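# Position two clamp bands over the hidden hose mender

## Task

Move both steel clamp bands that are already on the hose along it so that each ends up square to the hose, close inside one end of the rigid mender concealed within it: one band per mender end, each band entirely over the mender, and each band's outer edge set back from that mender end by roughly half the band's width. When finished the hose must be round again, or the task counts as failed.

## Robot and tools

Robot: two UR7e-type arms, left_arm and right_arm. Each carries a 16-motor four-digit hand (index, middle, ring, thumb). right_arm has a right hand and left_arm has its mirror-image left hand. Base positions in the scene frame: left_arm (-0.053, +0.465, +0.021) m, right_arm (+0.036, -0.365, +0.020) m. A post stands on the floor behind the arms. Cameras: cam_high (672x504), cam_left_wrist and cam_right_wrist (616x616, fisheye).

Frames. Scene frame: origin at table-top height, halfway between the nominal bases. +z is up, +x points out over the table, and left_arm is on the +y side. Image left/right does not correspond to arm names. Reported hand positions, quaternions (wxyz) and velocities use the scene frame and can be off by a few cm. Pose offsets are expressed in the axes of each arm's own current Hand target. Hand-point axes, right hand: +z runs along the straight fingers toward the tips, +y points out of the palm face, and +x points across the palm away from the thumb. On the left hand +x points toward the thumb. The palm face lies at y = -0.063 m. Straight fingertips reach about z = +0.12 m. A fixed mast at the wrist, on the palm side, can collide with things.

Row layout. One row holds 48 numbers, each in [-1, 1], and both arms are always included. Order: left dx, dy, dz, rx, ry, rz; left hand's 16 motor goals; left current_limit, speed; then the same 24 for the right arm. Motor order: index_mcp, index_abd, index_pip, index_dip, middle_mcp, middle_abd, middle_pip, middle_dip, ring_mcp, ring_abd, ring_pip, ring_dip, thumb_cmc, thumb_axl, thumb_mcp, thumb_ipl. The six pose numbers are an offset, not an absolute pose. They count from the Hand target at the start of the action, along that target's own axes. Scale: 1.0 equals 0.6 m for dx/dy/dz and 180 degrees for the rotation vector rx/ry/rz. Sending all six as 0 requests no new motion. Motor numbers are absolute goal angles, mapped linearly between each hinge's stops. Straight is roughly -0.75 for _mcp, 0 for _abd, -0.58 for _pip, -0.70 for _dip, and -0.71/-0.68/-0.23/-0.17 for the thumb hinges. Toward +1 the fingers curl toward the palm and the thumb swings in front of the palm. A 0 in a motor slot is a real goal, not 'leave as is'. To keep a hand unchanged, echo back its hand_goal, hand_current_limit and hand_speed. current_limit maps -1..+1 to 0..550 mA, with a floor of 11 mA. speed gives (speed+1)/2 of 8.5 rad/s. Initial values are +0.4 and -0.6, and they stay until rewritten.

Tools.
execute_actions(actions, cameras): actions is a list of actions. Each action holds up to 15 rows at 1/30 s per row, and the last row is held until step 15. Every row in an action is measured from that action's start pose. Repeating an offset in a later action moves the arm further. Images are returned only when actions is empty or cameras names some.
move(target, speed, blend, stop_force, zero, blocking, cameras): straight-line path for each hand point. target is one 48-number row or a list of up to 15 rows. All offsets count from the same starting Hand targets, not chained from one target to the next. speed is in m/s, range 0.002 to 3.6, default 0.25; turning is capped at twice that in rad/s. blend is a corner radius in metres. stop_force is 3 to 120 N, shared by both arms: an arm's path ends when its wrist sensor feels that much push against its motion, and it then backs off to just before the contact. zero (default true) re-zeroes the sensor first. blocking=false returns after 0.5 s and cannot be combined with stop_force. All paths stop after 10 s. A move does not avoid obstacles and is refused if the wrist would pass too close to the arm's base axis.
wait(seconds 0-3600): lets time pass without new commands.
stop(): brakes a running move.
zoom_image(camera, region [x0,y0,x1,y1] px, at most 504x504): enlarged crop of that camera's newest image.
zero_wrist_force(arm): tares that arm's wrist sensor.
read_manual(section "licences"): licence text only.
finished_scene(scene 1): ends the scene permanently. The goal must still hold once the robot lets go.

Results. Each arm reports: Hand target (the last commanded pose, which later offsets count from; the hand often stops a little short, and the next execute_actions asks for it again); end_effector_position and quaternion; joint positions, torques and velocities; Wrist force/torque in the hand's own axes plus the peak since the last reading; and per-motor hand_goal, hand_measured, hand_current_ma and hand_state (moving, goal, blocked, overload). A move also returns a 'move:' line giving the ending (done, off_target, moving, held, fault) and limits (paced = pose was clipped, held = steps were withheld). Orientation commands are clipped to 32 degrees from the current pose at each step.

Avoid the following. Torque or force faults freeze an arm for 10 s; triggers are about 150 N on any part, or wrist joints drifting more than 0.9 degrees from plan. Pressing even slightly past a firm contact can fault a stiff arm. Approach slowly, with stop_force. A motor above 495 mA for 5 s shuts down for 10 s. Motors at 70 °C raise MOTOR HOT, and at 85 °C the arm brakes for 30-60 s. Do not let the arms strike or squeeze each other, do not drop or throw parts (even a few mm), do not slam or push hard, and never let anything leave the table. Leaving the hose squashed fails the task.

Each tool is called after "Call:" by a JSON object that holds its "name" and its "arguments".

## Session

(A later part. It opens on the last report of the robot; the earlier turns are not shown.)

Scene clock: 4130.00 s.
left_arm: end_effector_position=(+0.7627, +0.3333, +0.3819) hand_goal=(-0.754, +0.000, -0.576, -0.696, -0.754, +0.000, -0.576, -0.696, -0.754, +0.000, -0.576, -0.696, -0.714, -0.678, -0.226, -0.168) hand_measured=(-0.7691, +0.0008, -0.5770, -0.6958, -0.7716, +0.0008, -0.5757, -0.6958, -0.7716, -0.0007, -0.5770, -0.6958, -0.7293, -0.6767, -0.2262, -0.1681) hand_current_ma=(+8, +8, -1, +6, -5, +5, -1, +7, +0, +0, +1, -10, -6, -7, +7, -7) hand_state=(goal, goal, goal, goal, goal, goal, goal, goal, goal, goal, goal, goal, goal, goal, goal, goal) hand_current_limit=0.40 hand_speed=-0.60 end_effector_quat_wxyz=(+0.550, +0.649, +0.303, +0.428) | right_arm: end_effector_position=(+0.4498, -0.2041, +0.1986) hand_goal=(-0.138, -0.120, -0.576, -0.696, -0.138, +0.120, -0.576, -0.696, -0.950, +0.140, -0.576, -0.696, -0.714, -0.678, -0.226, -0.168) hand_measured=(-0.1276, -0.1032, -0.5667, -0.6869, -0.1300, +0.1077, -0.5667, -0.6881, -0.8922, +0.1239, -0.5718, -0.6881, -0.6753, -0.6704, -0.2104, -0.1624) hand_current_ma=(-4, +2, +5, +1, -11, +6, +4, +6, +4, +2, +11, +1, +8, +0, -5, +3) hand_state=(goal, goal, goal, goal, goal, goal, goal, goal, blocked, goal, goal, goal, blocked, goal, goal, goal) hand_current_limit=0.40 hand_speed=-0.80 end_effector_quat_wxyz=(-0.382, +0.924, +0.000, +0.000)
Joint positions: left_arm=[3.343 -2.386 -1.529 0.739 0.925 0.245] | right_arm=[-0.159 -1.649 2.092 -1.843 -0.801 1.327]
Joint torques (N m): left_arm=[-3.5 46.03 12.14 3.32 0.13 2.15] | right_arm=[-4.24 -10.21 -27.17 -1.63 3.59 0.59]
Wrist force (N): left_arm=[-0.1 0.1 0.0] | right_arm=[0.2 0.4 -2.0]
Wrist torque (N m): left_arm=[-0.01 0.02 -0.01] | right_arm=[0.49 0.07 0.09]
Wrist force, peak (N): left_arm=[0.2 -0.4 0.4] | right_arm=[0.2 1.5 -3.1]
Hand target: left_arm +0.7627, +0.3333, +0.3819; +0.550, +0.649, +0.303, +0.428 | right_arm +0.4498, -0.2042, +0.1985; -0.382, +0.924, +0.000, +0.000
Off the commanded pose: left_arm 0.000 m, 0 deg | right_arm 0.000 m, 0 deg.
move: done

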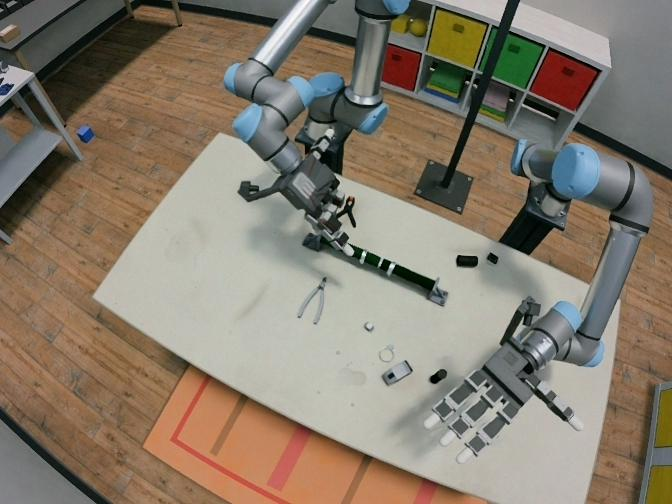

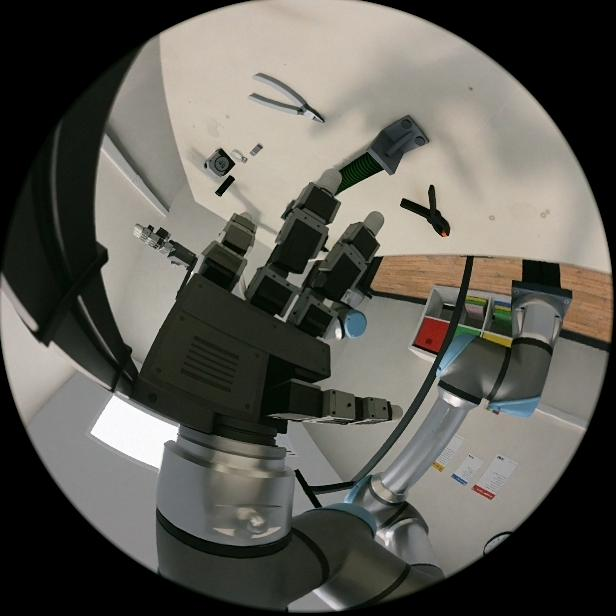

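Call:
{"name": "move", "arguments": {"target": [[0,0,0,0,0,0,-0.754,0,-0.576,-0.696,-0.754,0,-0.576,-0.696,-0.754,0,-0.576,-0.696,-0.714,-0.678,-0.226,-0.168,0.4,-0.6,0.01283,-0.08744,0.20176,0,-0.04321,-0.04321,-0.137,-0.12,-0.576,-0.696,-0.137,0.12,-0.576,-0.696,-0.95,0.14,-0.576,-0.696,-0.714,-0.678,-0.226,-0.168,0.4,-0.8],[0,0,0,0,0,0,-0.754,0,-0.576,-0.696,-0.754,0,-0.576,-0.696,-0.754,0,-0.576,-0.696,-0.714,-0.678,-0.226,-0.168,0.4,-0.6,0.01283,-0.05032,0.23888,0,-0.04321,-0.04321,-0.137,-0.12,-0.576,-0.696,-0.137,0.12,-0.576,-0.696,-0.95,0.14,-0.576,-0.696,-0.714,-0.678,-0.226,-0.168,0.4,-0.8]], "speed": [0.15,0.04], "cameras": ["cam_right_wrist"]}}

Call:
{"name": "zoom_image", "arguments": {"camera": "cam_right_wrist", "region": [310, 130, 410, 230]}}

Scene clock: 4158.93 s.
left_arm: end_effector_position=(+0.7627, +0.3333, +0.3819) hand_goal=(-0.754, +0.000, -0.576, -0.696, -0.754, +0.000, -0.576, -0.696, -0.754, +0.000, -0.576, -0.696, -0.714, -0.678, -0.226, -0.168) hand_measured=(-0.7691, -0.0007, -0.5770, -0.6971, -0.7716, -0.0007, -0.5770, -0.6958, -0.7716, -0.0007, -0.5770, -0.6958, -0.7293, -0.6767, -0.2262, -0.1672) hand_current_ma=(+10, +6, -6, +7, -3, +3, -3, +6, +3, -6, +2, -7, -7, -11, +4, -3) hand_state=(goal, goal, goal, goal, goal, goal, goal, goal, goal, goal, goal, goal, goal, goal, goal, goal) hand_current_limit=0.40 hand_speed=-0.60 end_effector_quat_wxyz=(+0.550, +0.649, +0.303, +0.428) | right_arm: end_effector_position=(+0.4573, -0.0815, +0.1183) hand_goal=(-0.138, -0.120, -0.576, -0.696, -0.138, +0.120, -0.576, -0.696, -0.950, +0.140, -0.576, -0.696, -0.714, -0.678, -0.226, -0.168) hand_measured=(-0.1288, -0.1032, -0.5680, -0.6856, -0.1300, +0.1077, -0.5667, -0.6881, -0.8934, +0.1239, -0.5718, -0.6881, -0.6765, -0.6714, -0.2104, -0.1643) hand_current_ma=(-4, +3, +7, -2, -5, +7, +7, +5, +4, +2, +3, -1, +8, -1, +1, +5) hand_state=(goal, goal, goal, goal, goal, goal, goal, goal, blocked, goal, goal, goal, blocked, goal, goal, goal) hand_current_limit=0.40 hand_speed=-0.80 end_effector_quat_wxyz=(-0.381, +0.920, +0.089, -0.037)
Joint positions: left_arm=[3.343 -2.386 -1.529 0.739 0.925 0.245] | right_arm=[0.13 -1.38 2.075 -2.189 -0.789 1.461]
Joint torques (N m): left_arm=[-3.55 45.89 12.27 3.31 0.25 2.17] | right_arm=[3.77 -32.88 -31.94 -0.52 -0.71 -0.41]
Wrist force (N): left_arm=[0.0 0.0 0.2] | right_arm=[0.5 0.5 -1.7]
Wrist torque (N m): left_arm=[-0.02 0.00 0.01] | right_arm=[0.46 0.01 0.24]
Wrist force, peak (N): left_arm=[-0.2 0.4 0.1] | right_arm=[0.2 1.0 -3.4]
Hand target: left_arm +0.7627, +0.3333, +0.3819; +0.550, +0.649, +0.303, +0.428 | right_arm +0.4575, -0.0815, +0.1185; -0.381, +0.920, +0.089, -0.037
Off the commanded pose: left_arm 0.000 m, 0 deg | right_arm 0.000 m, 0 deg.
move: done

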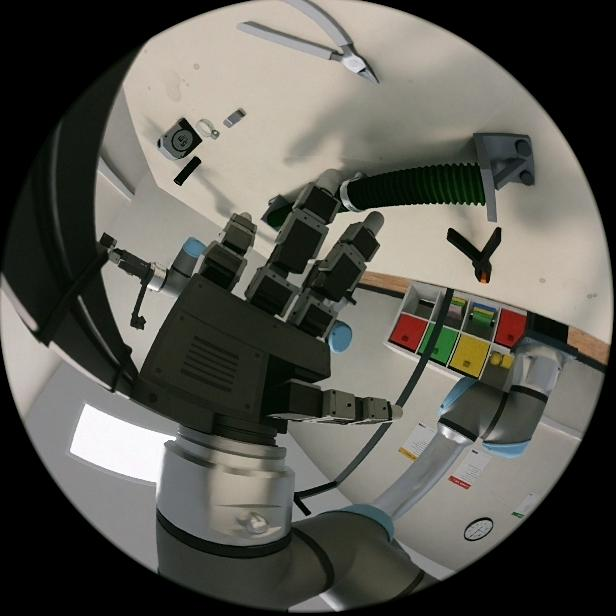

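Scaled by 5.040 from the camera's image (finer frame: 880x880).

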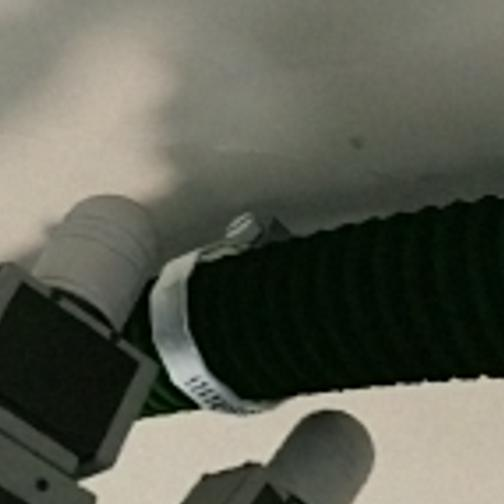

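Call:
{"name": "move", "arguments": {"target": [[0,0,0,0,0,0,-0.754,0,-0.576,-0.696,-0.754,0,-0.576,-0.696,-0.754,0,-0.576,-0.696,-0.714,-0.678,-0.226,-0.168,0.4,-0.6,0,0,0,0,0,0,-0.137,0.5,-0.576,-0.696,-0.137,-0.5,-0.576,-0.696,-0.95,0.14,-0.576,-0.696,-0.714,-0.678,-0.226,-0.168,0.3,-0.9],[0,0,0,0,0,0,-0.754,0,-0.576,-0.696,-0.754,0,-0.576,-0.696,-0.754,0,-0.576,-0.696,-0.714,-0.678,-0.226,-0.168,0.4,-0.6,-0.02627,-0.00385,0.00385,0,0.09035,0.09035,-0.137,0.5,-0.576,-0.696,-0.137,-0.5,-0.576,-0.696,-0.95,0.14,-0.576,-0.696,-0.714,-0.678,-0.226,-0.168,0.3,-0.9]], "speed": [0.04,0.05], "cameras": ["cam_right_wrist"]}}

Call:
{"name": "zoom_image", "arguments": {"camera": "cam_right_wrist", "region": [300, 130, 420, 250]}}

Scene clock: 4186.10 s.
left_arm: end_effector_position=(+0.7627, +0.3333, +0.3819) hand_goal=(-0.754, +0.000, -0.576, -0.696, -0.754, +0.000, -0.576, -0.696, -0.754, +0.000, -0.576, -0.696, -0.714, -0.678, -0.226, -0.168) hand_measured=(-0.7703, +0.0008, -0.5770, -0.6958, -0.7716, -0.0007, -0.5770, -0.6958, -0.7716, +0.0008, -0.5770, -0.6958, -0.7293, -0.6777, -0.2262, -0.1672) hand_current_ma=(+9, +7, -5, +12, -5, +4, +0, +9, -2, -2, +3, -1, -6, -7, +6, -3) hand_state=(goal, goal, goal, goal, goal, goal, goal, goal, goal, goal, goal, goal, goal, goal, goal, goal) hand_current_limit=0.40 hand_speed=-0.60 end_effector_quat_wxyz=(+0.550, +0.649, +0.303, +0.428) | right_arm: end_effector_position=(+0.4412, -0.0814, +0.1184) hand_goal=(-0.138, +0.500, -0.576, -0.696, -0.138, -0.500, -0.576, -0.696, -0.950, +0.140, -0.576, -0.696, -0.714, -0.678, -0.226, -0.168) hand_measured=(-0.1010, -0.0505, -0.5603, -0.6856, -0.1589, +0.0345, -0.5872, -0.7009, -0.8934, +0.1253, -0.5718, -0.6881, -0.6765, -0.6714, -0.2104, -0.1633) hand_current_ma=(-2, -301, +8, -6, -6, +296, +3, -1, +9, +4, +3, +0, +11, +1, -3, +7) hand_state=(blocked, blocked, goal, goal, blocked, blocked, goal, goal, blocked, goal, goal, goal, blocked, goal, goal, goal) hand_current_limit=0.30 hand_speed=-0.90 end_effector_quat_wxyz=(-0.380, +0.919, -0.096, +0.040)
Joint positions: left_arm=[3.343 -2.386 -1.529 0.739 0.925 0.245] | right_arm=[0.125 -1.416 2.254 -2.713 -0.835 2.008]
Joint torques (N m): left_arm=[-3.13 45.9 11.88 3.31 0.34 2.19] | right_arm=[6.69 -27.29 -28.59 -0.41 2.98 -2.64]
Wrist force (N): left_arm=[-0.2 -0.1 0.0] | right_arm=[1.9 -0.2 -2.6]
Wrist torque (N m): left_arm=[-0.03 0.02 0.00] | right_arm=[0.49 0.05 0.30]
Wrist force, peak (N): left_arm=[0.0 -0.1 0.5] | right_arm=[1.9 -0.2 -2.6]
Hand target: left_arm +0.7627, +0.3333, +0.3819; +0.550, +0.649, +0.303, +0.428 | right_arm +0.4414, -0.0813, +0.1185; -0.380, +0.919, -0.096, +0.040
Off the commanded pose: left_arm 0.000 m, 0 deg | right_arm 0.000 m, 0 deg.
move: done

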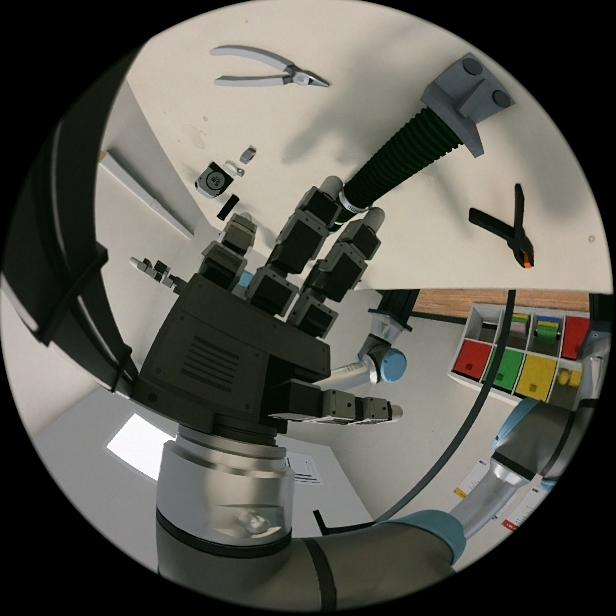

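Scaled by 4.200 from the camera's image (finer frame: 880x880).

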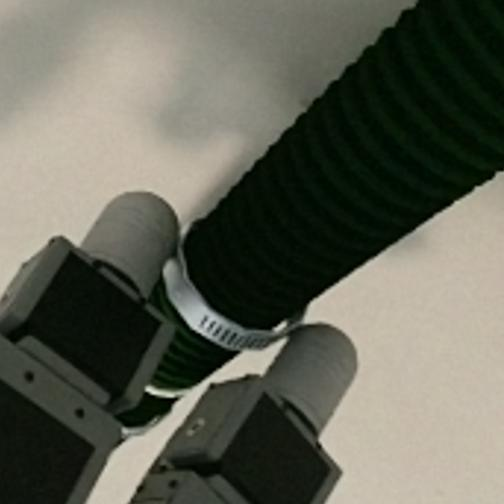

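Call:
{"name": "move", "arguments": {"target": [[0,0,0,0,0,0,-0.754,0,-0.576,-0.696,-0.754,0,-0.576,-0.696,-0.754,0,-0.576,-0.696,-0.714,-0.678,-0.226,-0.168,0.4,-0.6,0,0,0,0,0,0,-0.137,-0.12,-0.576,-0.696,-0.137,0.12,-0.576,-0.696,-0.95,0.14,-0.576,-0.696,-0.714,-0.678,-0.226,-0.168,0.3,-0.8],[0,0,0,0,0,0,-0.754,0,-0.576,-0.696,-0.754,0,-0.576,-0.696,-0.754,0,-0.576,-0.696,-0.714,-0.678,-0.226,-0.168,0.4,-0.6,0,-0.05303,-0.05303,0,0,0,-0.137,-0.12,-0.576,-0.696,-0.137,0.12,-0.576,-0.696,-0.95,0.14,-0.576,-0.696,-0.714,-0.678,-0.226,-0.168,0.3,-0.8],[0,0,0,0,0,0,-0.754,0,-0.576,-0.696,-0.754,0,-0.576,-0.696,-0.754,0,-0.576,-0.696,-0.714,-0.678,-0.226,-0.168,0.4,-0.6,-0.04,0.05,-0.22,0,0,0,-0.137,-0.12,-0.576,-0.696,-0.137,0.12,-0.576,-0.696,-0.95,0.14,-0.576,-0.696,-0.714,-0.678,-0.226,-0.168,0.4,-0.8]], "speed": [0.04,0.05,0.15], "cameras": ["cam_high","cam_right_wrist"]}}

Call:
{"name": "zoom_image", "arguments": {"camera": "cam_high", "region": [345, 225, 415, 285]}}

Call:
{"name": "zoom_image", "arguments": {"camera": "cam_high", "region": [350, 240, 380, 270]}}

Scene clock: 4213.50 s.
left_arm: end_effector_position=(+0.7627, +0.3333, +0.3819) hand_goal=(-0.754, +0.000, -0.576, -0.696, -0.754, +0.000, -0.576, -0.696, -0.754, +0.000, -0.576, -0.696, -0.714, -0.678, -0.226, -0.168) hand_measured=(-0.7703, +0.0008, -0.5770, -0.6958, -0.7716, +0.0008, -0.5770, -0.6958, -0.7703, +0.0008, -0.5757, -0.6971, -0.7293, -0.6777, -0.2262, -0.1672) hand_current_ma=(+10, +6, -7, +7, -7, +2, -4, +10, +3, -4, +0, -5, -6, -13, +2, -5) hand_state=(goal, goal, goal, goal, goal, goal, goal, goal, goal, goal, goal, goal, goal, goal, goal, goal) hand_current_limit=0.40 hand_speed=-0.60 end_effector_quat_wxyz=(+0.550, +0.649, +0.303, +0.428) | right_arm: end_effector_position=(+0.3941, -0.1883, +0.1906) hand_goal=(-0.138, -0.120, -0.576, -0.696, -0.138, +0.120, -0.576, -0.696, -0.950, +0.140, -0.576, -0.696, -0.714, -0.678, -0.226, -0.168) hand_measured=(-0.1264, -0.1047, -0.5654, -0.6856, -0.1384, +0.1092, -0.5782, -0.6996, -0.8934, +0.1253, -0.5718, -0.6881, -0.6765, -0.6704, -0.2104, -0.1633) hand_current_ma=(-5, +2, +4, -2, -4, +4, +4, -1, +8, +2, +5, +5, +5, +1, -2, +4) hand_state=(goal, goal, goal, goal, goal, goal, goal, goal, blocked, goal, goal, goal, blocked, goal, goal, goal) hand_current_limit=0.40 hand_speed=-0.80 end_effector_quat_wxyz=(-0.380, +0.919, -0.096, +0.040)
Joint positions: left_arm=[3.343 -2.386 -1.529 0.739 0.925 0.245] | right_arm=[-0.16 -1.82 2.311 -2.096 -0.786 1.619]
Joint torques (N m): left_arm=[-2.83 45.74 11.33 3.34 0.32 2.21] | right_arm=[-8.44 -17.72 -35.13 -0.47 -0.93 -3.14]
Wrist force (N): left_arm=[0.2 0.1 0.2] | right_arm=[0.1 0.5 -2.1]
Wrist torque (N m): left_arm=[0.00 -0.02 0.02] | right_arm=[0.50 0.07 0.09]
Wrist force, peak (N): left_arm=[0.3 0.0 0.5] | right_arm=[0.0 1.3 -3.2]
Hand target: left_arm +0.7627, +0.3333, +0.3819; +0.550, +0.649, +0.303, +0.428 | right_arm +0.3941, -0.1883, +0.1906; -0.380, +0.919, -0.096, +0.040
Off the commanded pose: left_arm 0.000 m, 0 deg | right_arm 0.000 m, 0 deg.
move: done

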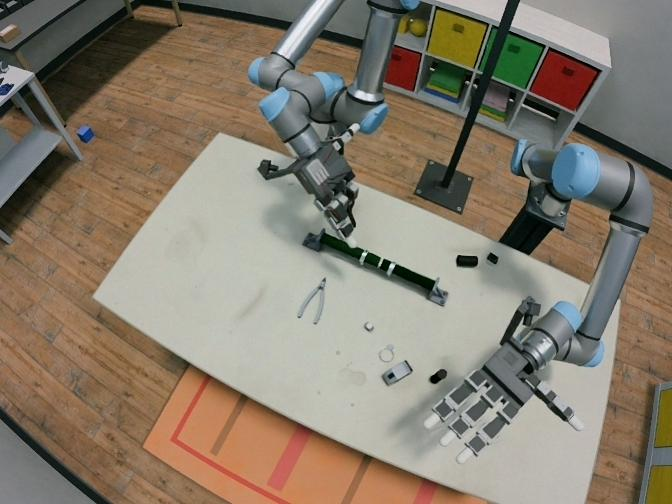

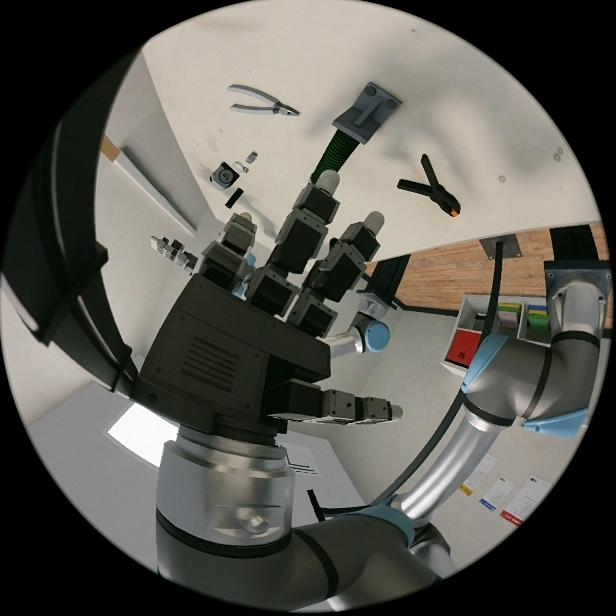

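Scaled by 7.200 from the camera's image (finer frame: 960x720).

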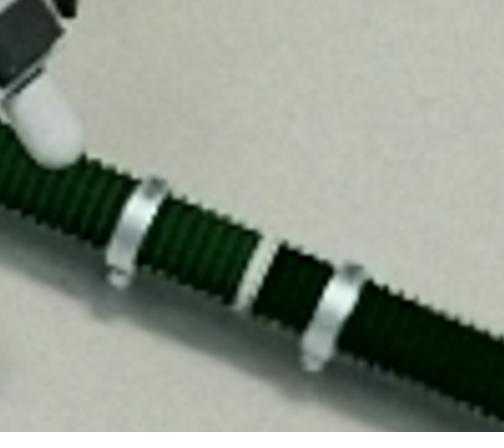

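Scaled by 16.800 from the camera's image (finer frame: 960x720).

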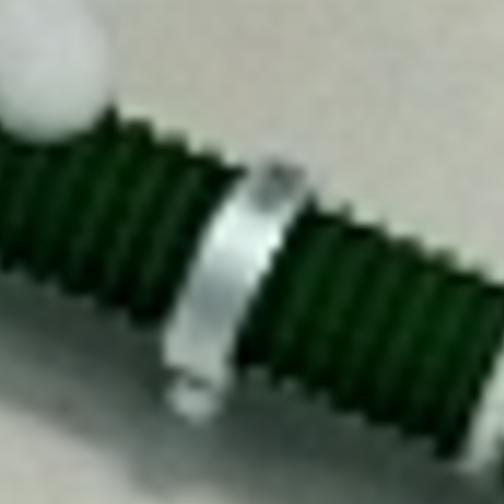

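Call:
{"name": "zoom_image", "arguments": {"camera": "cam_high", "region": [354, 244, 374, 264]}}

Call:
{"name": "zoom_image", "arguments": {"camera": "cam_high", "region": [380, 256, 400, 276]}}

Scaled by 25.200 from the camera's image (finer frame: 960x720).

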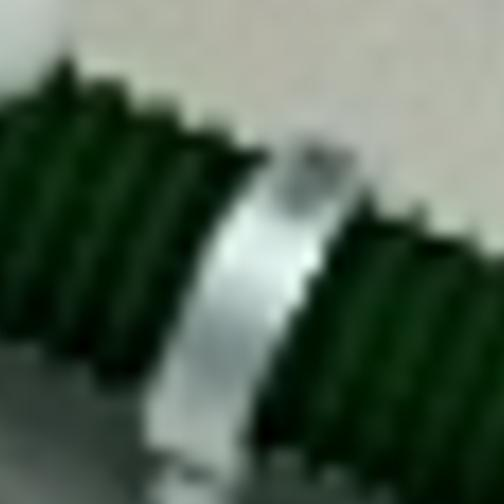

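Scaled by 25.200 from the camera's image (finer frame: 960x720).

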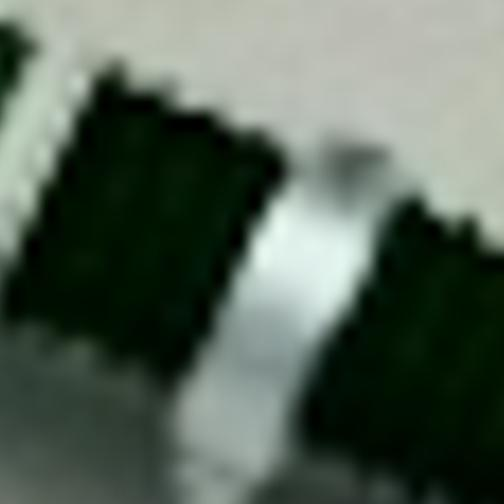

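Call:
{"name": "move", "arguments": {"target": [0,0,0,0,0,0,-0.754,0,-0.576,-0.696,-0.754,0,-0.576,-0.696,-0.754,0,-0.576,-0.696,-0.714,-0.678,-0.226,-0.168,0.4,-0.6,0.05467,-0.07424,0.19355,0,-0.04714,-0.04714,-0.93,-0.16,-0.8,0.29,-0.93,0.16,-0.8,0.29,-0.95,0.18,-0.576,-0.696,-0.714,-0.678,-0.226,-0.168,0.4,-0.6], "speed": 0.15, "cameras": ["cam_high","cam_right_wrist"]}}

Call:
{"name": "zoom_image", "arguments": {"camera": "cam_right_wrist", "region": [260, 120, 440, 300]}}

Scene clock: 4344.20 s.
left_arm: end_effector_position=(+0.7627, +0.3333, +0.3819) hand_goal=(-0.754, +0.000, -0.576, -0.696, -0.754, +0.000, -0.576, -0.696, -0.754, +0.000, -0.576, -0.696, -0.714, -0.678, -0.226, -0.168) hand_measured=(-0.7703, -0.0007, -0.5770, -0.6958, -0.7716, -0.0007, -0.5770, -0.6958, -0.7716, -0.0007, -0.5770, -0.6958, -0.7293, -0.6777, -0.2252, -0.1681) hand_current_ma=(+10, +7, -3, +11, -7, -1, +0, +10, +0, -5, +1, -7, -8, -11, +3, -3) hand_state=(goal, goal, goal, goal, goal, goal, goal, goal, goal, goal, goal, goal, goal, goal, goal, goal) hand_current_limit=0.40 hand_speed=-0.60 end_effector_quat_wxyz=(+0.550, +0.649, +0.303, +0.428) | right_arm: end_effector_position=(+0.4498, -0.0841, +0.1401) hand_goal=(-0.930, -0.160, -0.800, +0.290, -0.930, +0.160, -0.800, +0.290, -0.950, +0.180, -0.576, -0.696, -0.714, -0.678, -0.226, -0.168) hand_measured=(-0.8765, -0.1428, -0.7900, +0.2878, -0.8861, +0.1444, -0.7900, +0.2878, -0.8934, +0.1634, -0.5718, -0.6881, -0.6765, -0.6704, -0.2104, -0.1624) hand_current_ma=(+6, +3, +7, -3, +5, +8, +6, +3, +11, +6, +5, +4, +7, +1, -2, +4) hand_state=(blocked, goal, goal, goal, blocked, goal, goal, goal, blocked, goal, goal, goal, blocked, goal, goal, goal) hand_current_limit=0.40 hand_speed=-0.60 end_effector_quat_wxyz=(-0.382, +0.924, +0.000, +0.000)
Joint positions: left_arm=[3.343 -2.386 -1.529 0.739 0.925 0.245] | right_arm=[0.118 -1.448 2.145 -2.37 -0.791 1.714]
Joint torques (N m): left_arm=[-2.33 45.55 12.08 3.33 0.34 2.21] | right_arm=[-1.1 -19.83 -8.21 -0.93 -0.1 -0.91]
Wrist force (N): left_arm=[-0.1 0.2 0.1] | right_arm=[0.6 0.8 -1.9]
Wrist torque (N m): left_arm=[0.01 0.01 -0.01] | right_arm=[0.46 0.05 0.15]
Wrist force, peak (N): left_arm=[0.1 -0.5 0.3] | right_arm=[0.0 1.2 -3.6]
Hand target: left_arm +0.7627, +0.3333, +0.3819; +0.550, +0.649, +0.303, +0.428 | right_arm +0.4498, -0.0840, +0.1400; -0.382, +0.924, +0.000, +0.000
Off the commanded pose: left_arm 0.000 m, 0 deg | right_arm 0.000 m, 0 deg.
move: done

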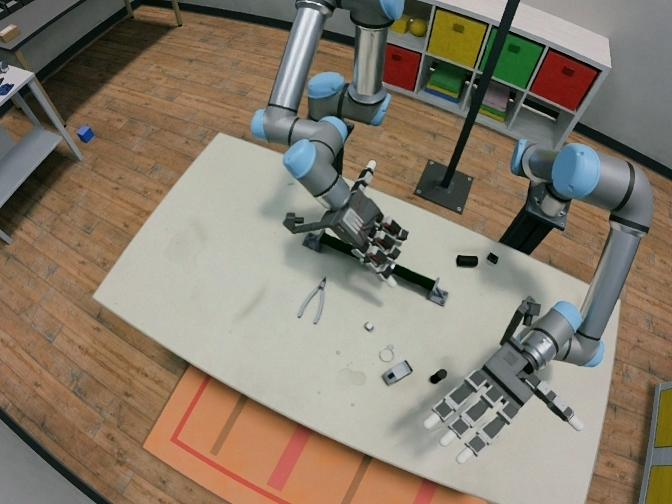

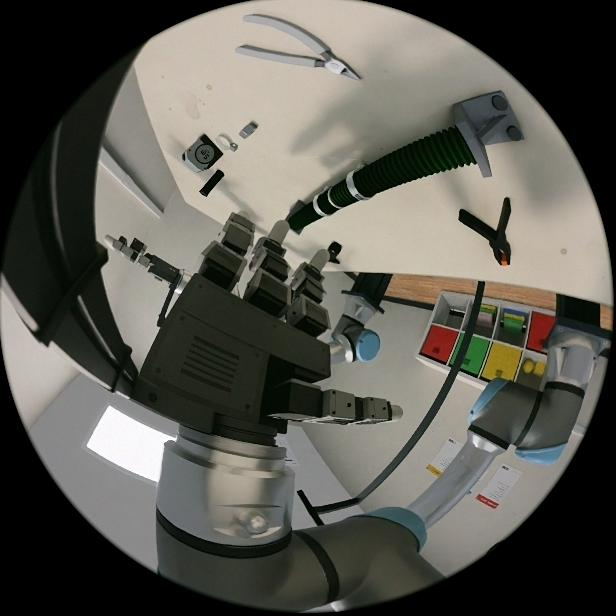

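Scaled by 2.800 from the camera's image (finer frame: 880x880).

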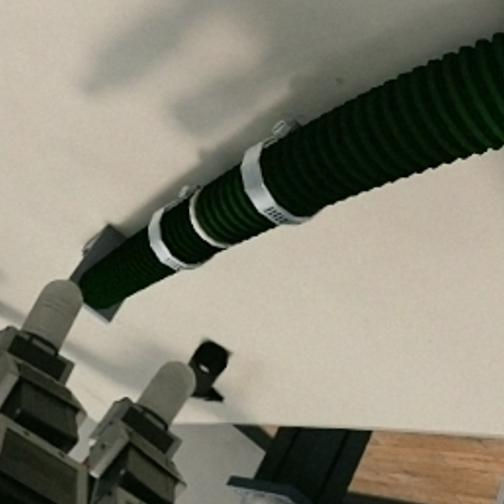

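Call:
{"name": "move", "arguments": {"target": [[0,0,0,0,0,0,-0.754,0,-0.576,-0.696,-0.754,0,-0.576,-0.696,-0.754,0,-0.576,-0.696,-0.714,-0.678,-0.226,-0.168,0.4,-0.6,0,-0.00566,0.00566,0,0,0,-0.93,-0.16,-0.8,0.29,-0.93,0.16,-0.8,0.29,-0.95,0.18,-0.576,-0.696,-0.714,-0.678,-0.226,-0.168,0.4,-0.6],[0,0,0,0,0,0,-0.754,0,-0.576,-0.696,-0.754,0,-0.576,-0.696,-0.754,0,-0.576,-0.696,-0.714,-0.678,-0.226,-0.168,0.4,-0.6,0,0.07212,0.08344,0,0,0,-0.93,-0.16,-0.8,0.29,-0.93,0.16,-0.8,0.29,-0.95,0.18,-0.576,-0.696,-0.714,-0.678,-0.226,-0.168,0.4,-0.6]], "speed": [0.05,0.04], "stop_force": 5, "cameras": ["cam_high","cam_right_wrist"]}}

Call:
{"name": "zoom_image", "arguments": {"camera": "cam_right_wrist", "region": [260, 120, 400, 260]}}

Scene clock: 4378.87 s.
left_arm: end_effector_position=(+0.7627, +0.3333, +0.3819) hand_goal=(-0.754, +0.000, -0.576, -0.696, -0.754, +0.000, -0.576, -0.696, -0.754, +0.000, -0.576, -0.696, -0.714, -0.678, -0.226, -0.168) hand_measured=(-0.7703, +0.0008, -0.5770, -0.6958, -0.7716, +0.0008, -0.5770, -0.6958, -0.7716, +0.0008, -0.5770, -0.6958, -0.7293, -0.6777, -0.2262, -0.1672) hand_current_ma=(+10, +9, -3, +10, -3, +1, +1, +8, -1, -3, +2, -2, -9, -8, +3, -3) hand_state=(goal, goal, goal, goal, goal, goal, goal, goal, goal, goal, goal, goal, goal, goal, goal, goal) hand_current_limit=0.40 hand_speed=-0.60 end_effector_quat_wxyz=(+0.550, +0.649, +0.303, +0.428) | right_arm: end_effector_position=(+0.4498, -0.0793, +0.0740) hand_goal=(-0.930, -0.160, -0.800, +0.290, -0.930, +0.160, -0.800, +0.290, -0.950, +0.180, -0.576, -0.696, -0.714, -0.678, -0.226, -0.168) hand_measured=(-0.8765, -0.1413, -0.7912, +0.2878, -0.8861, +0.1444, -0.7912, +0.2878, -0.8922, +0.1649, -0.5718, -0.6881, -0.6765, -0.6714, -0.2104, -0.1633) hand_current_ma=(+7, -1, +7, -7, +4, +5, +3, +1, +4, +3, +4, +1, +7, +0, -6, +2) hand_state=(blocked, goal, goal, goal, blocked, goal, goal, goal, blocked, goal, goal, goal, blocked, goal, goal, goal) hand_current_limit=0.40 hand_speed=-0.60 end_effector_quat_wxyz=(-0.382, +0.924, +0.000, +0.000)
Joint positions: left_arm=[3.343 -2.386 -1.529 0.739 0.925 0.245] | right_arm=[0.128 -1.306 2.207 -2.583 -0.792 1.729]
Joint torques (N m): left_arm=[-2.2 45.63 11.95 3.3 0.32 2.27] | right_arm=[1.43 -35.36 -27.88 -0.71 3.26 2.69]
Wrist force (N): left_arm=[0.0 -0.1 0.2] | right_arm=[0.6 0.8 -1.8]
Wrist torque (N m): left_arm=[-0.03 0.01 0.01] | right_arm=[0.43 0.04 0.27]
Wrist force, peak (N): left_arm=[0.2 -0.3 0.3] | right_arm=[0.5 1.4 -2.4]
Hand target: left_arm +0.7627, +0.3333, +0.3819; +0.550, +0.649, +0.303, +0.428 | right_arm +0.4498, -0.0793, +0.0740; -0.382, +0.924, +0.000, +0.000
Off the commanded pose: left_arm 0.000 m, 0 deg | right_arm 0.000 m, 0 deg.
move: done

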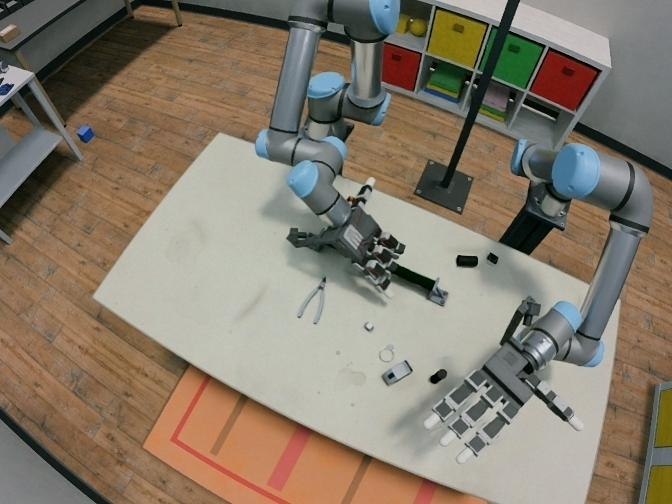

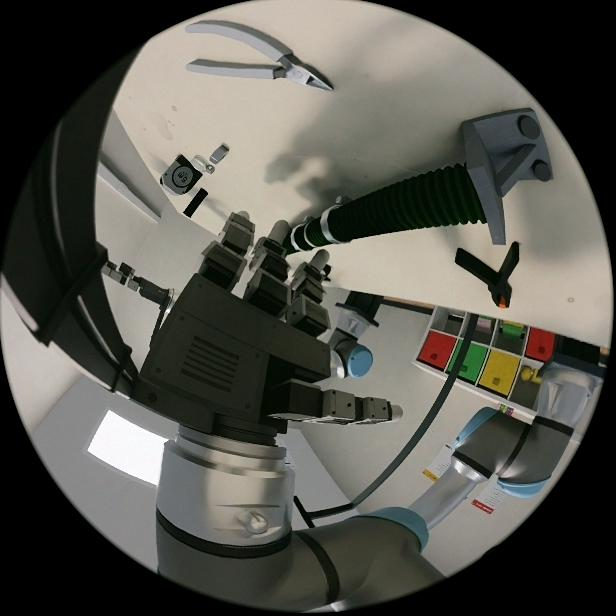

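Scaled by 3.600 from the camera's image (finer frame: 880x880).

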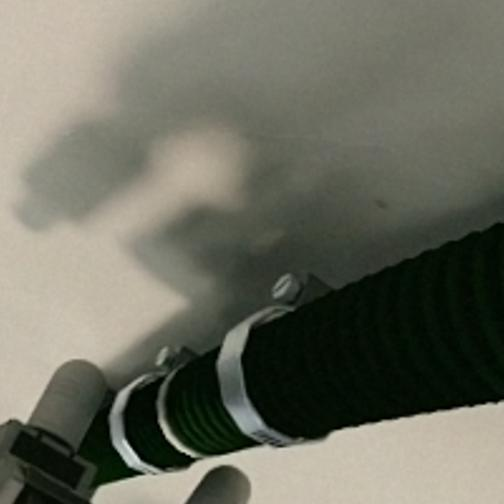

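Call:
{"name": "move", "arguments": {"target": [0,0,0,0,0,0,-0.754,0,-0.576,-0.696,-0.754,0,-0.576,-0.696,-0.754,0,-0.576,-0.696,-0.714,-0.678,-0.226,-0.168,0.4,-0.6,-0.00001,0,0,0,0,0,-0.93,0.5,-0.8,0.29,-0.93,-0.5,-0.8,0.29,-0.95,0.18,-0.576,-0.696,-0.714,-0.678,-0.226,-0.168,0.3,-0.9], "speed": 0.04, "cameras": ["cam_right_wrist"]}}

Call:
{"name": "zoom_image", "arguments": {"camera": "cam_right_wrist", "region": [260, 180, 360, 280]}}

Scene clock: 4394.23 s.
left_arm: end_effector_position=(+0.7627, +0.3333, +0.3819) hand_goal=(-0.754, +0.000, -0.576, -0.696, -0.754, +0.000, -0.576, -0.696, -0.754, +0.000, -0.576, -0.696, -0.714, -0.678, -0.226, -0.168) hand_measured=(-0.7691, -0.0007, -0.5770, -0.6971, -0.7716, +0.0008, -0.5757, -0.6958, -0.7716, -0.0007, -0.5770, -0.6958, -0.7293, -0.6777, -0.2262, -0.1672) hand_current_ma=(+9, +7, -4, +10, -1, +5, -3, +7, +0, -1, +7, -3, -5, -4, +6, -2) hand_state=(goal, goal, goal, goal, goal, goal, goal, goal, goal, goal, goal, goal, goal, goal, goal, goal) hand_current_limit=0.40 hand_speed=-0.60 end_effector_quat_wxyz=(+0.550, +0.649, +0.303, +0.428) | right_arm: end_effector_position=(+0.4498, -0.0793, +0.0740) hand_goal=(-0.930, +0.500, -0.800, +0.290, -0.930, -0.500, -0.800, +0.290, -0.950, +0.180, -0.576, -0.696, -0.714, -0.678, -0.226, -0.168) hand_measured=(-0.8765, -0.0651, -0.7900, +0.2878, -0.8861, +0.0579, -0.7912, +0.2878, -0.8934, +0.1649, -0.5718, -0.6881, -0.6765, -0.6714, -0.2104, -0.1633) hand_current_ma=(+5, -20, +6, -6, +5, +23, +8, +2, +6, +4, +7, +3, +10, +3, -4, +5) hand_state=(blocked, moving, goal, goal, blocked, moving, goal, goal, blocked, goal, goal, goal, blocked, goal, goal, goal) hand_current_limit=0.30 hand_speed=-0.90 end_effector_quat_wxyz=(-0.382, +0.924, +0.000, +0.000)
Joint positions: left_arm=[3.343 -2.386 -1.529 0.739 0.925 0.245] | right_arm=[0.128 -1.306 2.207 -2.583 -0.792 1.729]
Joint torques (N m): left_arm=[-1.74 45.69 11.91 3.25 0.38 2.25] | right_arm=[6.67 -35.47 -25.19 -0.94 3.1 2.74]
Wrist force (N): left_arm=[0.1 0.0 0.1] | right_arm=[0.8 0.7 -1.9]
Wrist torque (N m): left_arm=[-0.02 -0.01 0.01] | right_arm=[0.42 0.03 0.29]
Wrist force, peak (N): left_arm=[0.2 -0.1 0.5] | right_arm=[0.7 0.7 -2.2]
Hand target: left_arm +0.7627, +0.3333, +0.3819; +0.550, +0.649, +0.303, +0.428 | right_arm +0.4498, -0.0793, +0.0740; -0.382, +0.924, +0.000, +0.000
Off the commanded pose: left_arm 0.000 m, 0 deg | right_arm 0.000 m, 0 deg.
move: done

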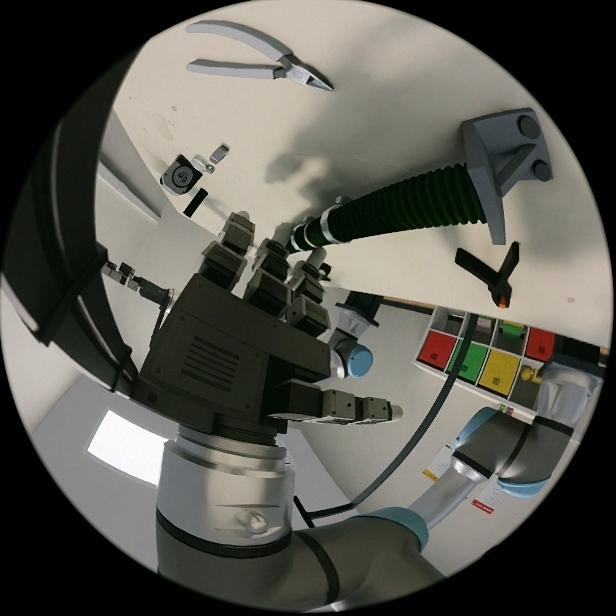

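Scaled by 5.040 from the camera's image (finer frame: 880x880).

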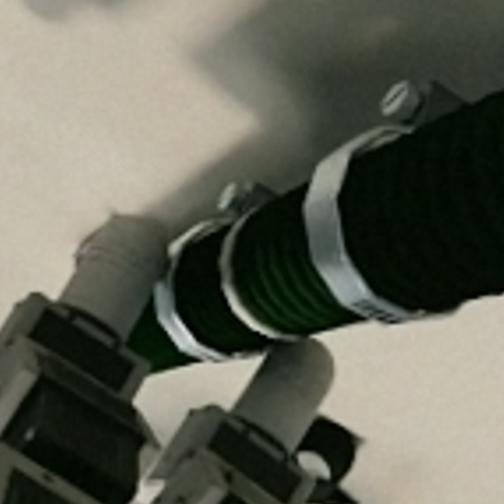

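Call:
{"name": "wait", "arguments": {"seconds": 1.5}}

Scene clock: 4439.80 s.
left_arm: end_effector_position=(+0.7627, +0.3333, +0.3819) hand_goal=(-0.754, +0.000, -0.576, -0.696, -0.754, +0.000, -0.576, -0.696, -0.754, +0.000, -0.576, -0.696, -0.714, -0.678, -0.226, -0.168) hand_measured=(-0.7691, -0.0007, -0.5770, -0.6958, -0.7716, +0.0008, -0.5770, -0.6958, -0.7703, +0.0008, -0.5770, -0.6958, -0.7293, -0.6767, -0.2262, -0.1681) hand_current_ma=(+6, +8, -5, +2, +0, +1, +0, +12, -2, -6, +2, -3, -7, -8, +4, -7) hand_state=(goal, goal, goal, goal, goal, goal, goal, goal, goal, goal, goal, goal, goal, goal, goal, goal) hand_current_limit=0.40 hand_speed=-0.60 end_effector_quat_wxyz=(+0.550, +0.649, +0.303, +0.428) | right_arm: end_effector_position=(+0.4498, -0.0793, +0.0740) hand_goal=(-0.930, +0.500, -0.800, +0.290, -0.930, -0.500, -0.800, +0.290, -0.950, +0.180, -0.576, -0.696, -0.714, -0.678, -0.226, -0.168) hand_measured=(-0.8620, -0.0666, -0.7835, +0.2916, -0.9163, +0.0345, -0.8002, +0.2865, -0.8934, +0.1634, -0.5718, -0.6869, -0.6765, -0.6714, -0.2094, -0.1633) hand_current_ma=(+12, -317, +9, -1, -4, +295, +5, +1, +7, -1, +1, +0, +9, +0, -5, +6) hand_state=(blocked, blocked, goal, goal, goal, blocked, goal, goal, blocked, goal, goal, goal, blocked, goal, goal, goal) hand_current_limit=0.30 hand_speed=-0.90 end_effector_quat_wxyz=(-0.382, +0.924, +0.000, +0.000)
Joint positions: left_arm=[3.343 -2.386 -1.529 0.739 0.925 0.245] | right_arm=[0.128 -1.306 2.207 -2.583 -0.792 1.729]
Joint torques (N m): left_arm=[-2.05 45.67 11.39 3.29 0.37 2.3] | right_arm=[7.1 -33.35 -3.66 -3.03 3.05 2.53]
Wrist force (N): left_arm=[0.1 0.0 0.1] | right_arm=[1.8 1.6 -1.6]
Wrist torque (N m): left_arm=[-0.01 0.00 0.01] | right_arm=[0.43 0.07 0.37]
Wrist force, peak (N): left_arm=[0.0 0.0 0.5] | right_arm=[1.9 1.7 -1.6]
Hand target: left_arm +0.7627, +0.3333, +0.3819; +0.550, +0.649, +0.303, +0.428 | right_arm +0.4498, -0.0793, +0.0740; -0.382, +0.924, +0.000, +0.000
Off the commanded pose: left_arm 0.000 m, 0 deg | right_arm 0.000 m, 0 deg.
wait: 1.50 s; at rest from the start

Call:
{"name": "execute_actions", "arguments": {"actions": [], "cameras": ["cam_right_wrist"]}}

Call:
{"name": "zoom_image", "arguments": {"camera": "cam_right_wrist", "region": [270, 200, 340, 270]}}

Scene clock: 4459.03 s.
left_arm: end_effector_position=(+0.7627, +0.3333, +0.3819) hand_goal=(-0.754, +0.000, -0.576, -0.696, -0.754, +0.000, -0.576, -0.696, -0.754, +0.000, -0.576, -0.696, -0.714, -0.678, -0.226, -0.168) hand_measured=(-0.7691, +0.0008, -0.5770, -0.6958, -0.7716, -0.0007, -0.5770, -0.6958, -0.7716, +0.0008, -0.5770, -0.6958, -0.7293, -0.6767, -0.2252, -0.1681) hand_current_ma=(+11, +3, -9, +8, +0, +2, -5, +9, +3, -4, -1, +2, -7, -6, +7, -4) hand_state=(goal, goal, goal, goal, goal, goal, goal, goal, goal, goal, goal, goal, goal, goal, goal, goal) hand_current_limit=0.40 hand_speed=-0.60 end_effector_quat_wxyz=(+0.550, +0.649, +0.303, +0.428) | right_arm: end_effector_position=(+0.4498, -0.0793, +0.0740) hand_goal=(-0.930, +0.500, -0.800, +0.290, -0.930, -0.500, -0.800, +0.290, -0.950, +0.180, -0.576, -0.696, -0.714, -0.678, -0.226, -0.168) hand_measured=(-0.8608, -0.0666, -0.7823, +0.2916, -0.9163, +0.0330, -0.8002, +0.2878, -0.8922, +0.1634, -0.5718, -0.6894, -0.6765, -0.6714, -0.2104, -0.1633) hand_current_ma=(+12, -320, +9, -4, -2, +297, +4, +4, +7, +3, +8, -2, +8, -2, -5, +1) hand_state=(blocked, blocked, goal, goal, goal, blocked, goal, goal, blocked, goal, goal, goal, blocked, goal, goal, goal) hand_current_limit=0.30 hand_speed=-0.90 end_effector_quat_wxyz=(-0.382, +0.924, +0.000, +0.000)
Joint positions: left_arm=[3.343 -2.386 -1.529 0.739 0.925 0.245] | right_arm=[0.128 -1.306 2.207 -2.583 -0.792 1.729]
Joint velocities: within noise
Joint torques (N m): left_arm=[-1.41 45.79 12.42 3.23 0.43 2.23] | right_arm=[6.91 -33.63 -4.94 -2.82 2.91 2.38]
Motor temperatures (°C): left_arm=[29 28 29 33 31 34] | right_arm=[25 29 30 33 35 34]
Wrist force (N): left_arm=[0.1 0.1 0.3] | right_arm=[1.4 1.1 -2.0]
Wrist torque (N m): left_arm=[-0.04 -0.01 0.02] | right_arm=[0.42 0.07 0.37]
Wrist force, peak (N): left_arm=[0.3 -0.2 0.3] | right_arm=[1.7 1.3 -2.2]
Hand target: left_arm +0.7627, +0.3333, +0.3819; +0.550, +0.649, +0.303, +0.428 | right_arm +0.4498, -0.0793, +0.0740; -0.382, +0.924, +0.000, +0.000
Off the commanded pose: left_arm 0.000 m, 0 deg | right_arm 0.000 m, 0 deg.
Images, in order (width x height): cam_right_wrist 616x616.

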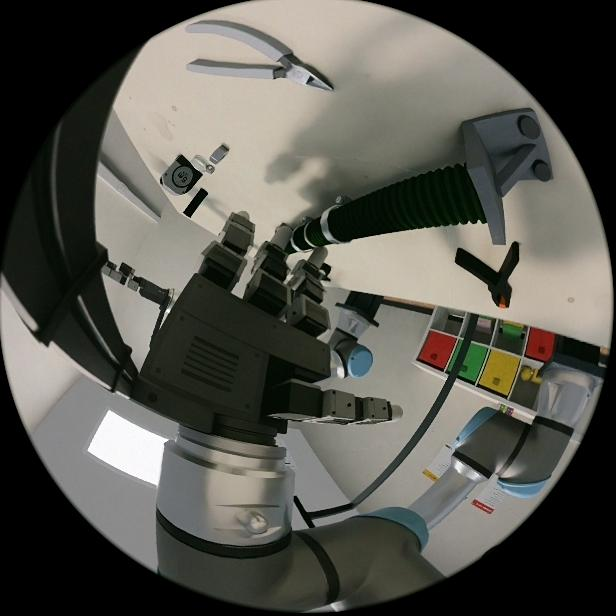

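Scaled by 7.200 from the camera's image (finer frame: 880x880).

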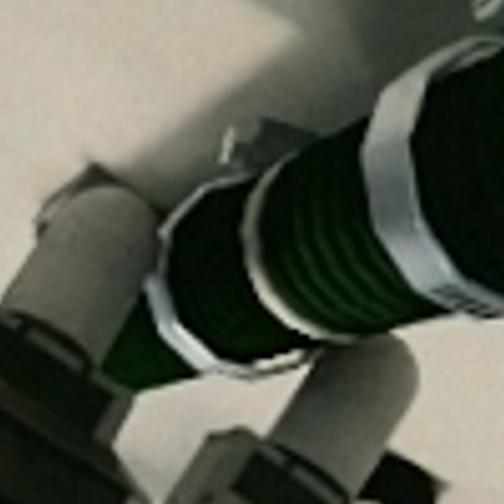

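Call:
{"name": "move", "arguments": {"target": [[0,0,0,0,0,0,-0.754,0,-0.576,-0.696,-0.754,0,-0.576,-0.696,-0.754,0,-0.576,-0.696,-0.714,-0.678,-0.226,-0.168,0.4,-0.6,0,0,0,0,0,0,-0.93,-0.14,-0.8,0.29,-0.93,0.14,-0.8,0.29,-0.95,0.18,-0.576,-0.696,-0.714,-0.678,-0.226,-0.168,0.3,-0.8],[0,0,0,0,0,0,-0.754,0,-0.576,-0.696,-0.754,0,-0.576,-0.696,-0.754,0,-0.576,-0.696,-0.714,-0.678,-0.226,-0.168,0.4,-0.6,0,0.00412,-0.00412,0,0,0,-0.93,-0.14,-0.8,0.29,-0.93,0.14,-0.8,0.29,-0.95,0.18,-0.576,-0.696,-0.714,-0.678,-0.226,-0.168,0.3,-0.8]], "speed": 0.03}}

Call:
{"name": "move", "arguments": {"target": [0,0,0,0,0,0,-0.754,0,-0.576,-0.696,-0.754,0,-0.576,-0.696,-0.754,0,-0.576,-0.696,-0.714,-0.678,-0.226,-0.168,0.4,-0.6,-0.00001,0,0,0,0,0,-0.93,0.2,-0.8,0.29,-0.93,-0.2,-0.8,0.29,-0.95,0.18,-0.576,-0.696,-0.714,-0.678,-0.226,-0.168,0.3,-0.85], "speed": 0.04, "cameras": ["cam_right_wrist"]}}

Call:
{"name": "zoom_image", "arguments": {"camera": "cam_right_wrist", "region": [270, 200, 340, 270]}}

Scene clock: 4501.70 s.
left_arm: end_effector_position=(+0.7627, +0.3333, +0.3819) hand_goal=(-0.754, +0.000, -0.576, -0.696, -0.754, +0.000, -0.576, -0.696, -0.754, +0.000, -0.576, -0.696, -0.714, -0.678, -0.226, -0.168) hand_measured=(-0.7703, +0.0008, -0.5770, -0.6958, -0.7716, -0.0007, -0.5770, -0.6958, -0.7716, +0.0008, -0.5770, -0.6971, -0.7293, -0.6767, -0.2252, -0.1672) hand_current_ma=(+6, +10, -5, +6, -2, +7, -2, +10, -1, -7, +5, -4, -12, -12, +1, -3) hand_state=(goal, goal, goal, goal, goal, goal, goal, goal, goal, goal, goal, goal, goal, goal, goal, goal) hand_current_limit=0.40 hand_speed=-0.60 end_effector_quat_wxyz=(+0.550, +0.649, +0.303, +0.428) | right_arm: end_effector_position=(+0.4497, -0.0829, +0.0740) hand_goal=(-0.930, -0.140, -0.800, +0.290, -0.930, +0.140, -0.800, +0.290, -0.950, +0.180, -0.576, -0.696, -0.714, -0.678, -0.226, -0.168) hand_measured=(-0.8620, -0.1252, -0.7848, +0.2916, -0.9127, +0.1297, -0.7925, +0.2878, -0.8934, +0.1649, -0.5718, -0.6894, -0.6753, -0.6704, -0.2104, -0.1633) hand_current_ma=(+13, +1, +9, -7, +0, +6, +4, +6, +6, +6, +2, +1, +9, +0, -5, +3) hand_state=(blocked, goal, goal, goal, goal, goal, goal, goal, blocked, goal, goal, goal, blocked, goal, goal, goal) hand_current_limit=0.30 hand_speed=-0.80 end_effector_quat_wxyz=(-0.382, +0.924, +0.000, +0.000) end_effector_velocity=(-0.001, +0.001, +0.000) end_effector_angular_velocity=(+0.001, +0.003, -0.004)
Joint positions: left_arm=[3.343 -2.386 -1.529 0.739 0.925 0.245] | right_arm=[0.12 -1.31 2.21 -2.575 -0.791 1.718]
Joint velocities: left_arm=[within noise] | right_arm=[0.001 0.001 0.001 -0.004 0.001 0.006]
Joint torques (N m): left_arm=[-1.19 45.59 11.7 3.26 0.51 2.21] | right_arm=[8.34 -19.43 -22.49 -3.79 3.18 2.7]
Wrist force (N): left_arm=[-0.3 -0.1 0.1] | right_arm=[0.6 0.8 -1.9]
Wrist torque (N m): left_arm=[-0.02 0.04 -0.02] | right_arm=[0.43 0.04 0.24]
Wrist force, peak (N): left_arm=[0.3 -0.3 0.2] | right_arm=[1.8 1.6 -1.7]
Hand target: left_arm +0.7627, +0.3333, +0.3819; +0.550, +0.649, +0.303, +0.428 | right_arm +0.4498, -0.0828, +0.0740; -0.382, +0.924, +0.000, +0.000
Off the commanded pose: left_arm 0.000 m, 0 deg | right_arm 0.000 m, 0 deg.
move: done

Scene clock: 4502.20 s.
left_arm: end_effector_position=(+0.7627, +0.3333, +0.3819) hand_goal=(-0.754, +0.000, -0.576, -0.696, -0.754, +0.000, -0.576, -0.696, -0.754, +0.000, -0.576, -0.696, -0.714, -0.678, -0.226, -0.168) hand_measured=(-0.7703, -0.0007, -0.5770, -0.6958, -0.7716, -0.0007, -0.5770, -0.6958, -0.7716, -0.0007, -0.5770, -0.6958, -0.7293, -0.6767, -0.2262, -0.1681) hand_current_ma=(+10, +6, -8, +4, -1, +3, +1, +13, +1, -10, -2, -7, -7, -8, +6, -4) hand_state=(goal, goal, goal, goal, goal, goal, goal, goal, goal, goal, goal, goal, goal, goal, goal, goal) hand_current_limit=0.40 hand_speed=-0.60 end_effector_quat_wxyz=(+0.550, +0.649, +0.303, +0.428) | right_arm: end_effector_position=(+0.4498, -0.0828, +0.0740) hand_goal=(-0.930, +0.200, -0.800, +0.290, -0.930, -0.200, -0.800, +0.290, -0.950, +0.180, -0.576, -0.696, -0.714, -0.678, -0.226, -0.168) hand_measured=(-0.8620, -0.0564, -0.7835, +0.2903, -0.9127, +0.0462, -0.7951, +0.2878, -0.8934, +0.1649, -0.5718, -0.6881, -0.6765, -0.6704, -0.2094, -0.1633) hand_current_ma=(+10, -58, +9, -3, -5, +63, +8, +2, +8, +6, +4, +2, +7, +1, +0, +7) hand_state=(blocked, moving, goal, goal, goal, moving, goal, goal, blocked, goal, goal, goal, blocked, goal, goal, goal) hand_current_limit=0.30 hand_speed=-0.85 end_effector_quat_wxyz=(-0.382, +0.924, +0.000, +0.000)
Joint positions: left_arm=[3.343 -2.386 -1.529 0.739 0.925 0.245] | right_arm=[0.12 -1.31 2.21 -2.575 -0.791 1.718]
Joint torques (N m): left_arm=[-1.51 45.88 11.99 3.3 0.45 2.19] | right_arm=[8.67 -20.07 -29.61 -3.99 1.99 2.8]
Wrist force (N): left_arm=[0.1 -0.1 0.4] | right_arm=[0.7 1.0 -1.8]
Wrist torque (N m): left_arm=[-0.04 -0.01 0.02] | right_arm=[0.44 0.04 0.19]
Wrist force, peak (N): left_arm=[0.1 -0.1 0.4] | right_arm=[0.4 1.0 -2.1]
Hand target: left_arm +0.7627, +0.3333, +0.3819; +0.550, +0.649, +0.303, +0.428 | right_arm +0.4498, -0.0828, +0.0740; -0.382, +0.924, +0.000, +0.000
Off the commanded pose: left_arm 0.000 m, 0 deg | right_arm 0.000 m, 0 deg.
move: done

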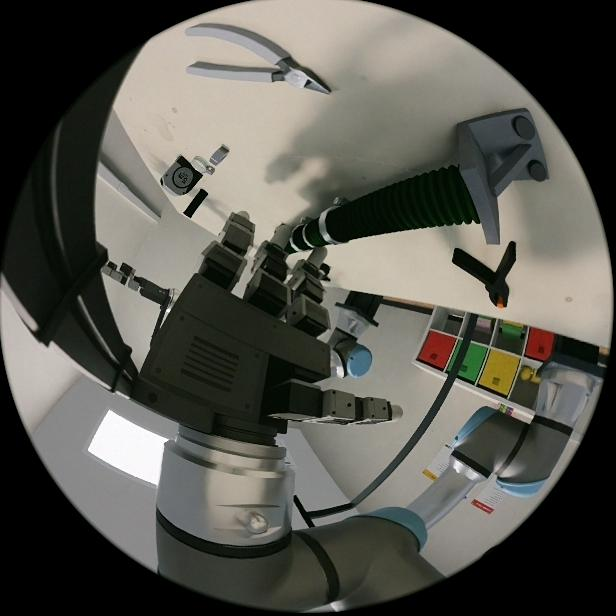

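Scaled by 7.200 from the camera's image (finer frame: 880x880).

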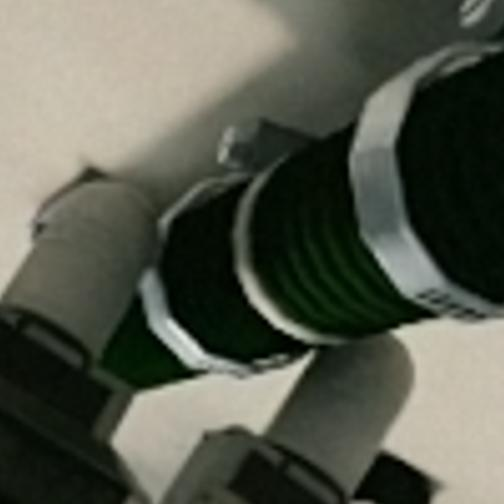

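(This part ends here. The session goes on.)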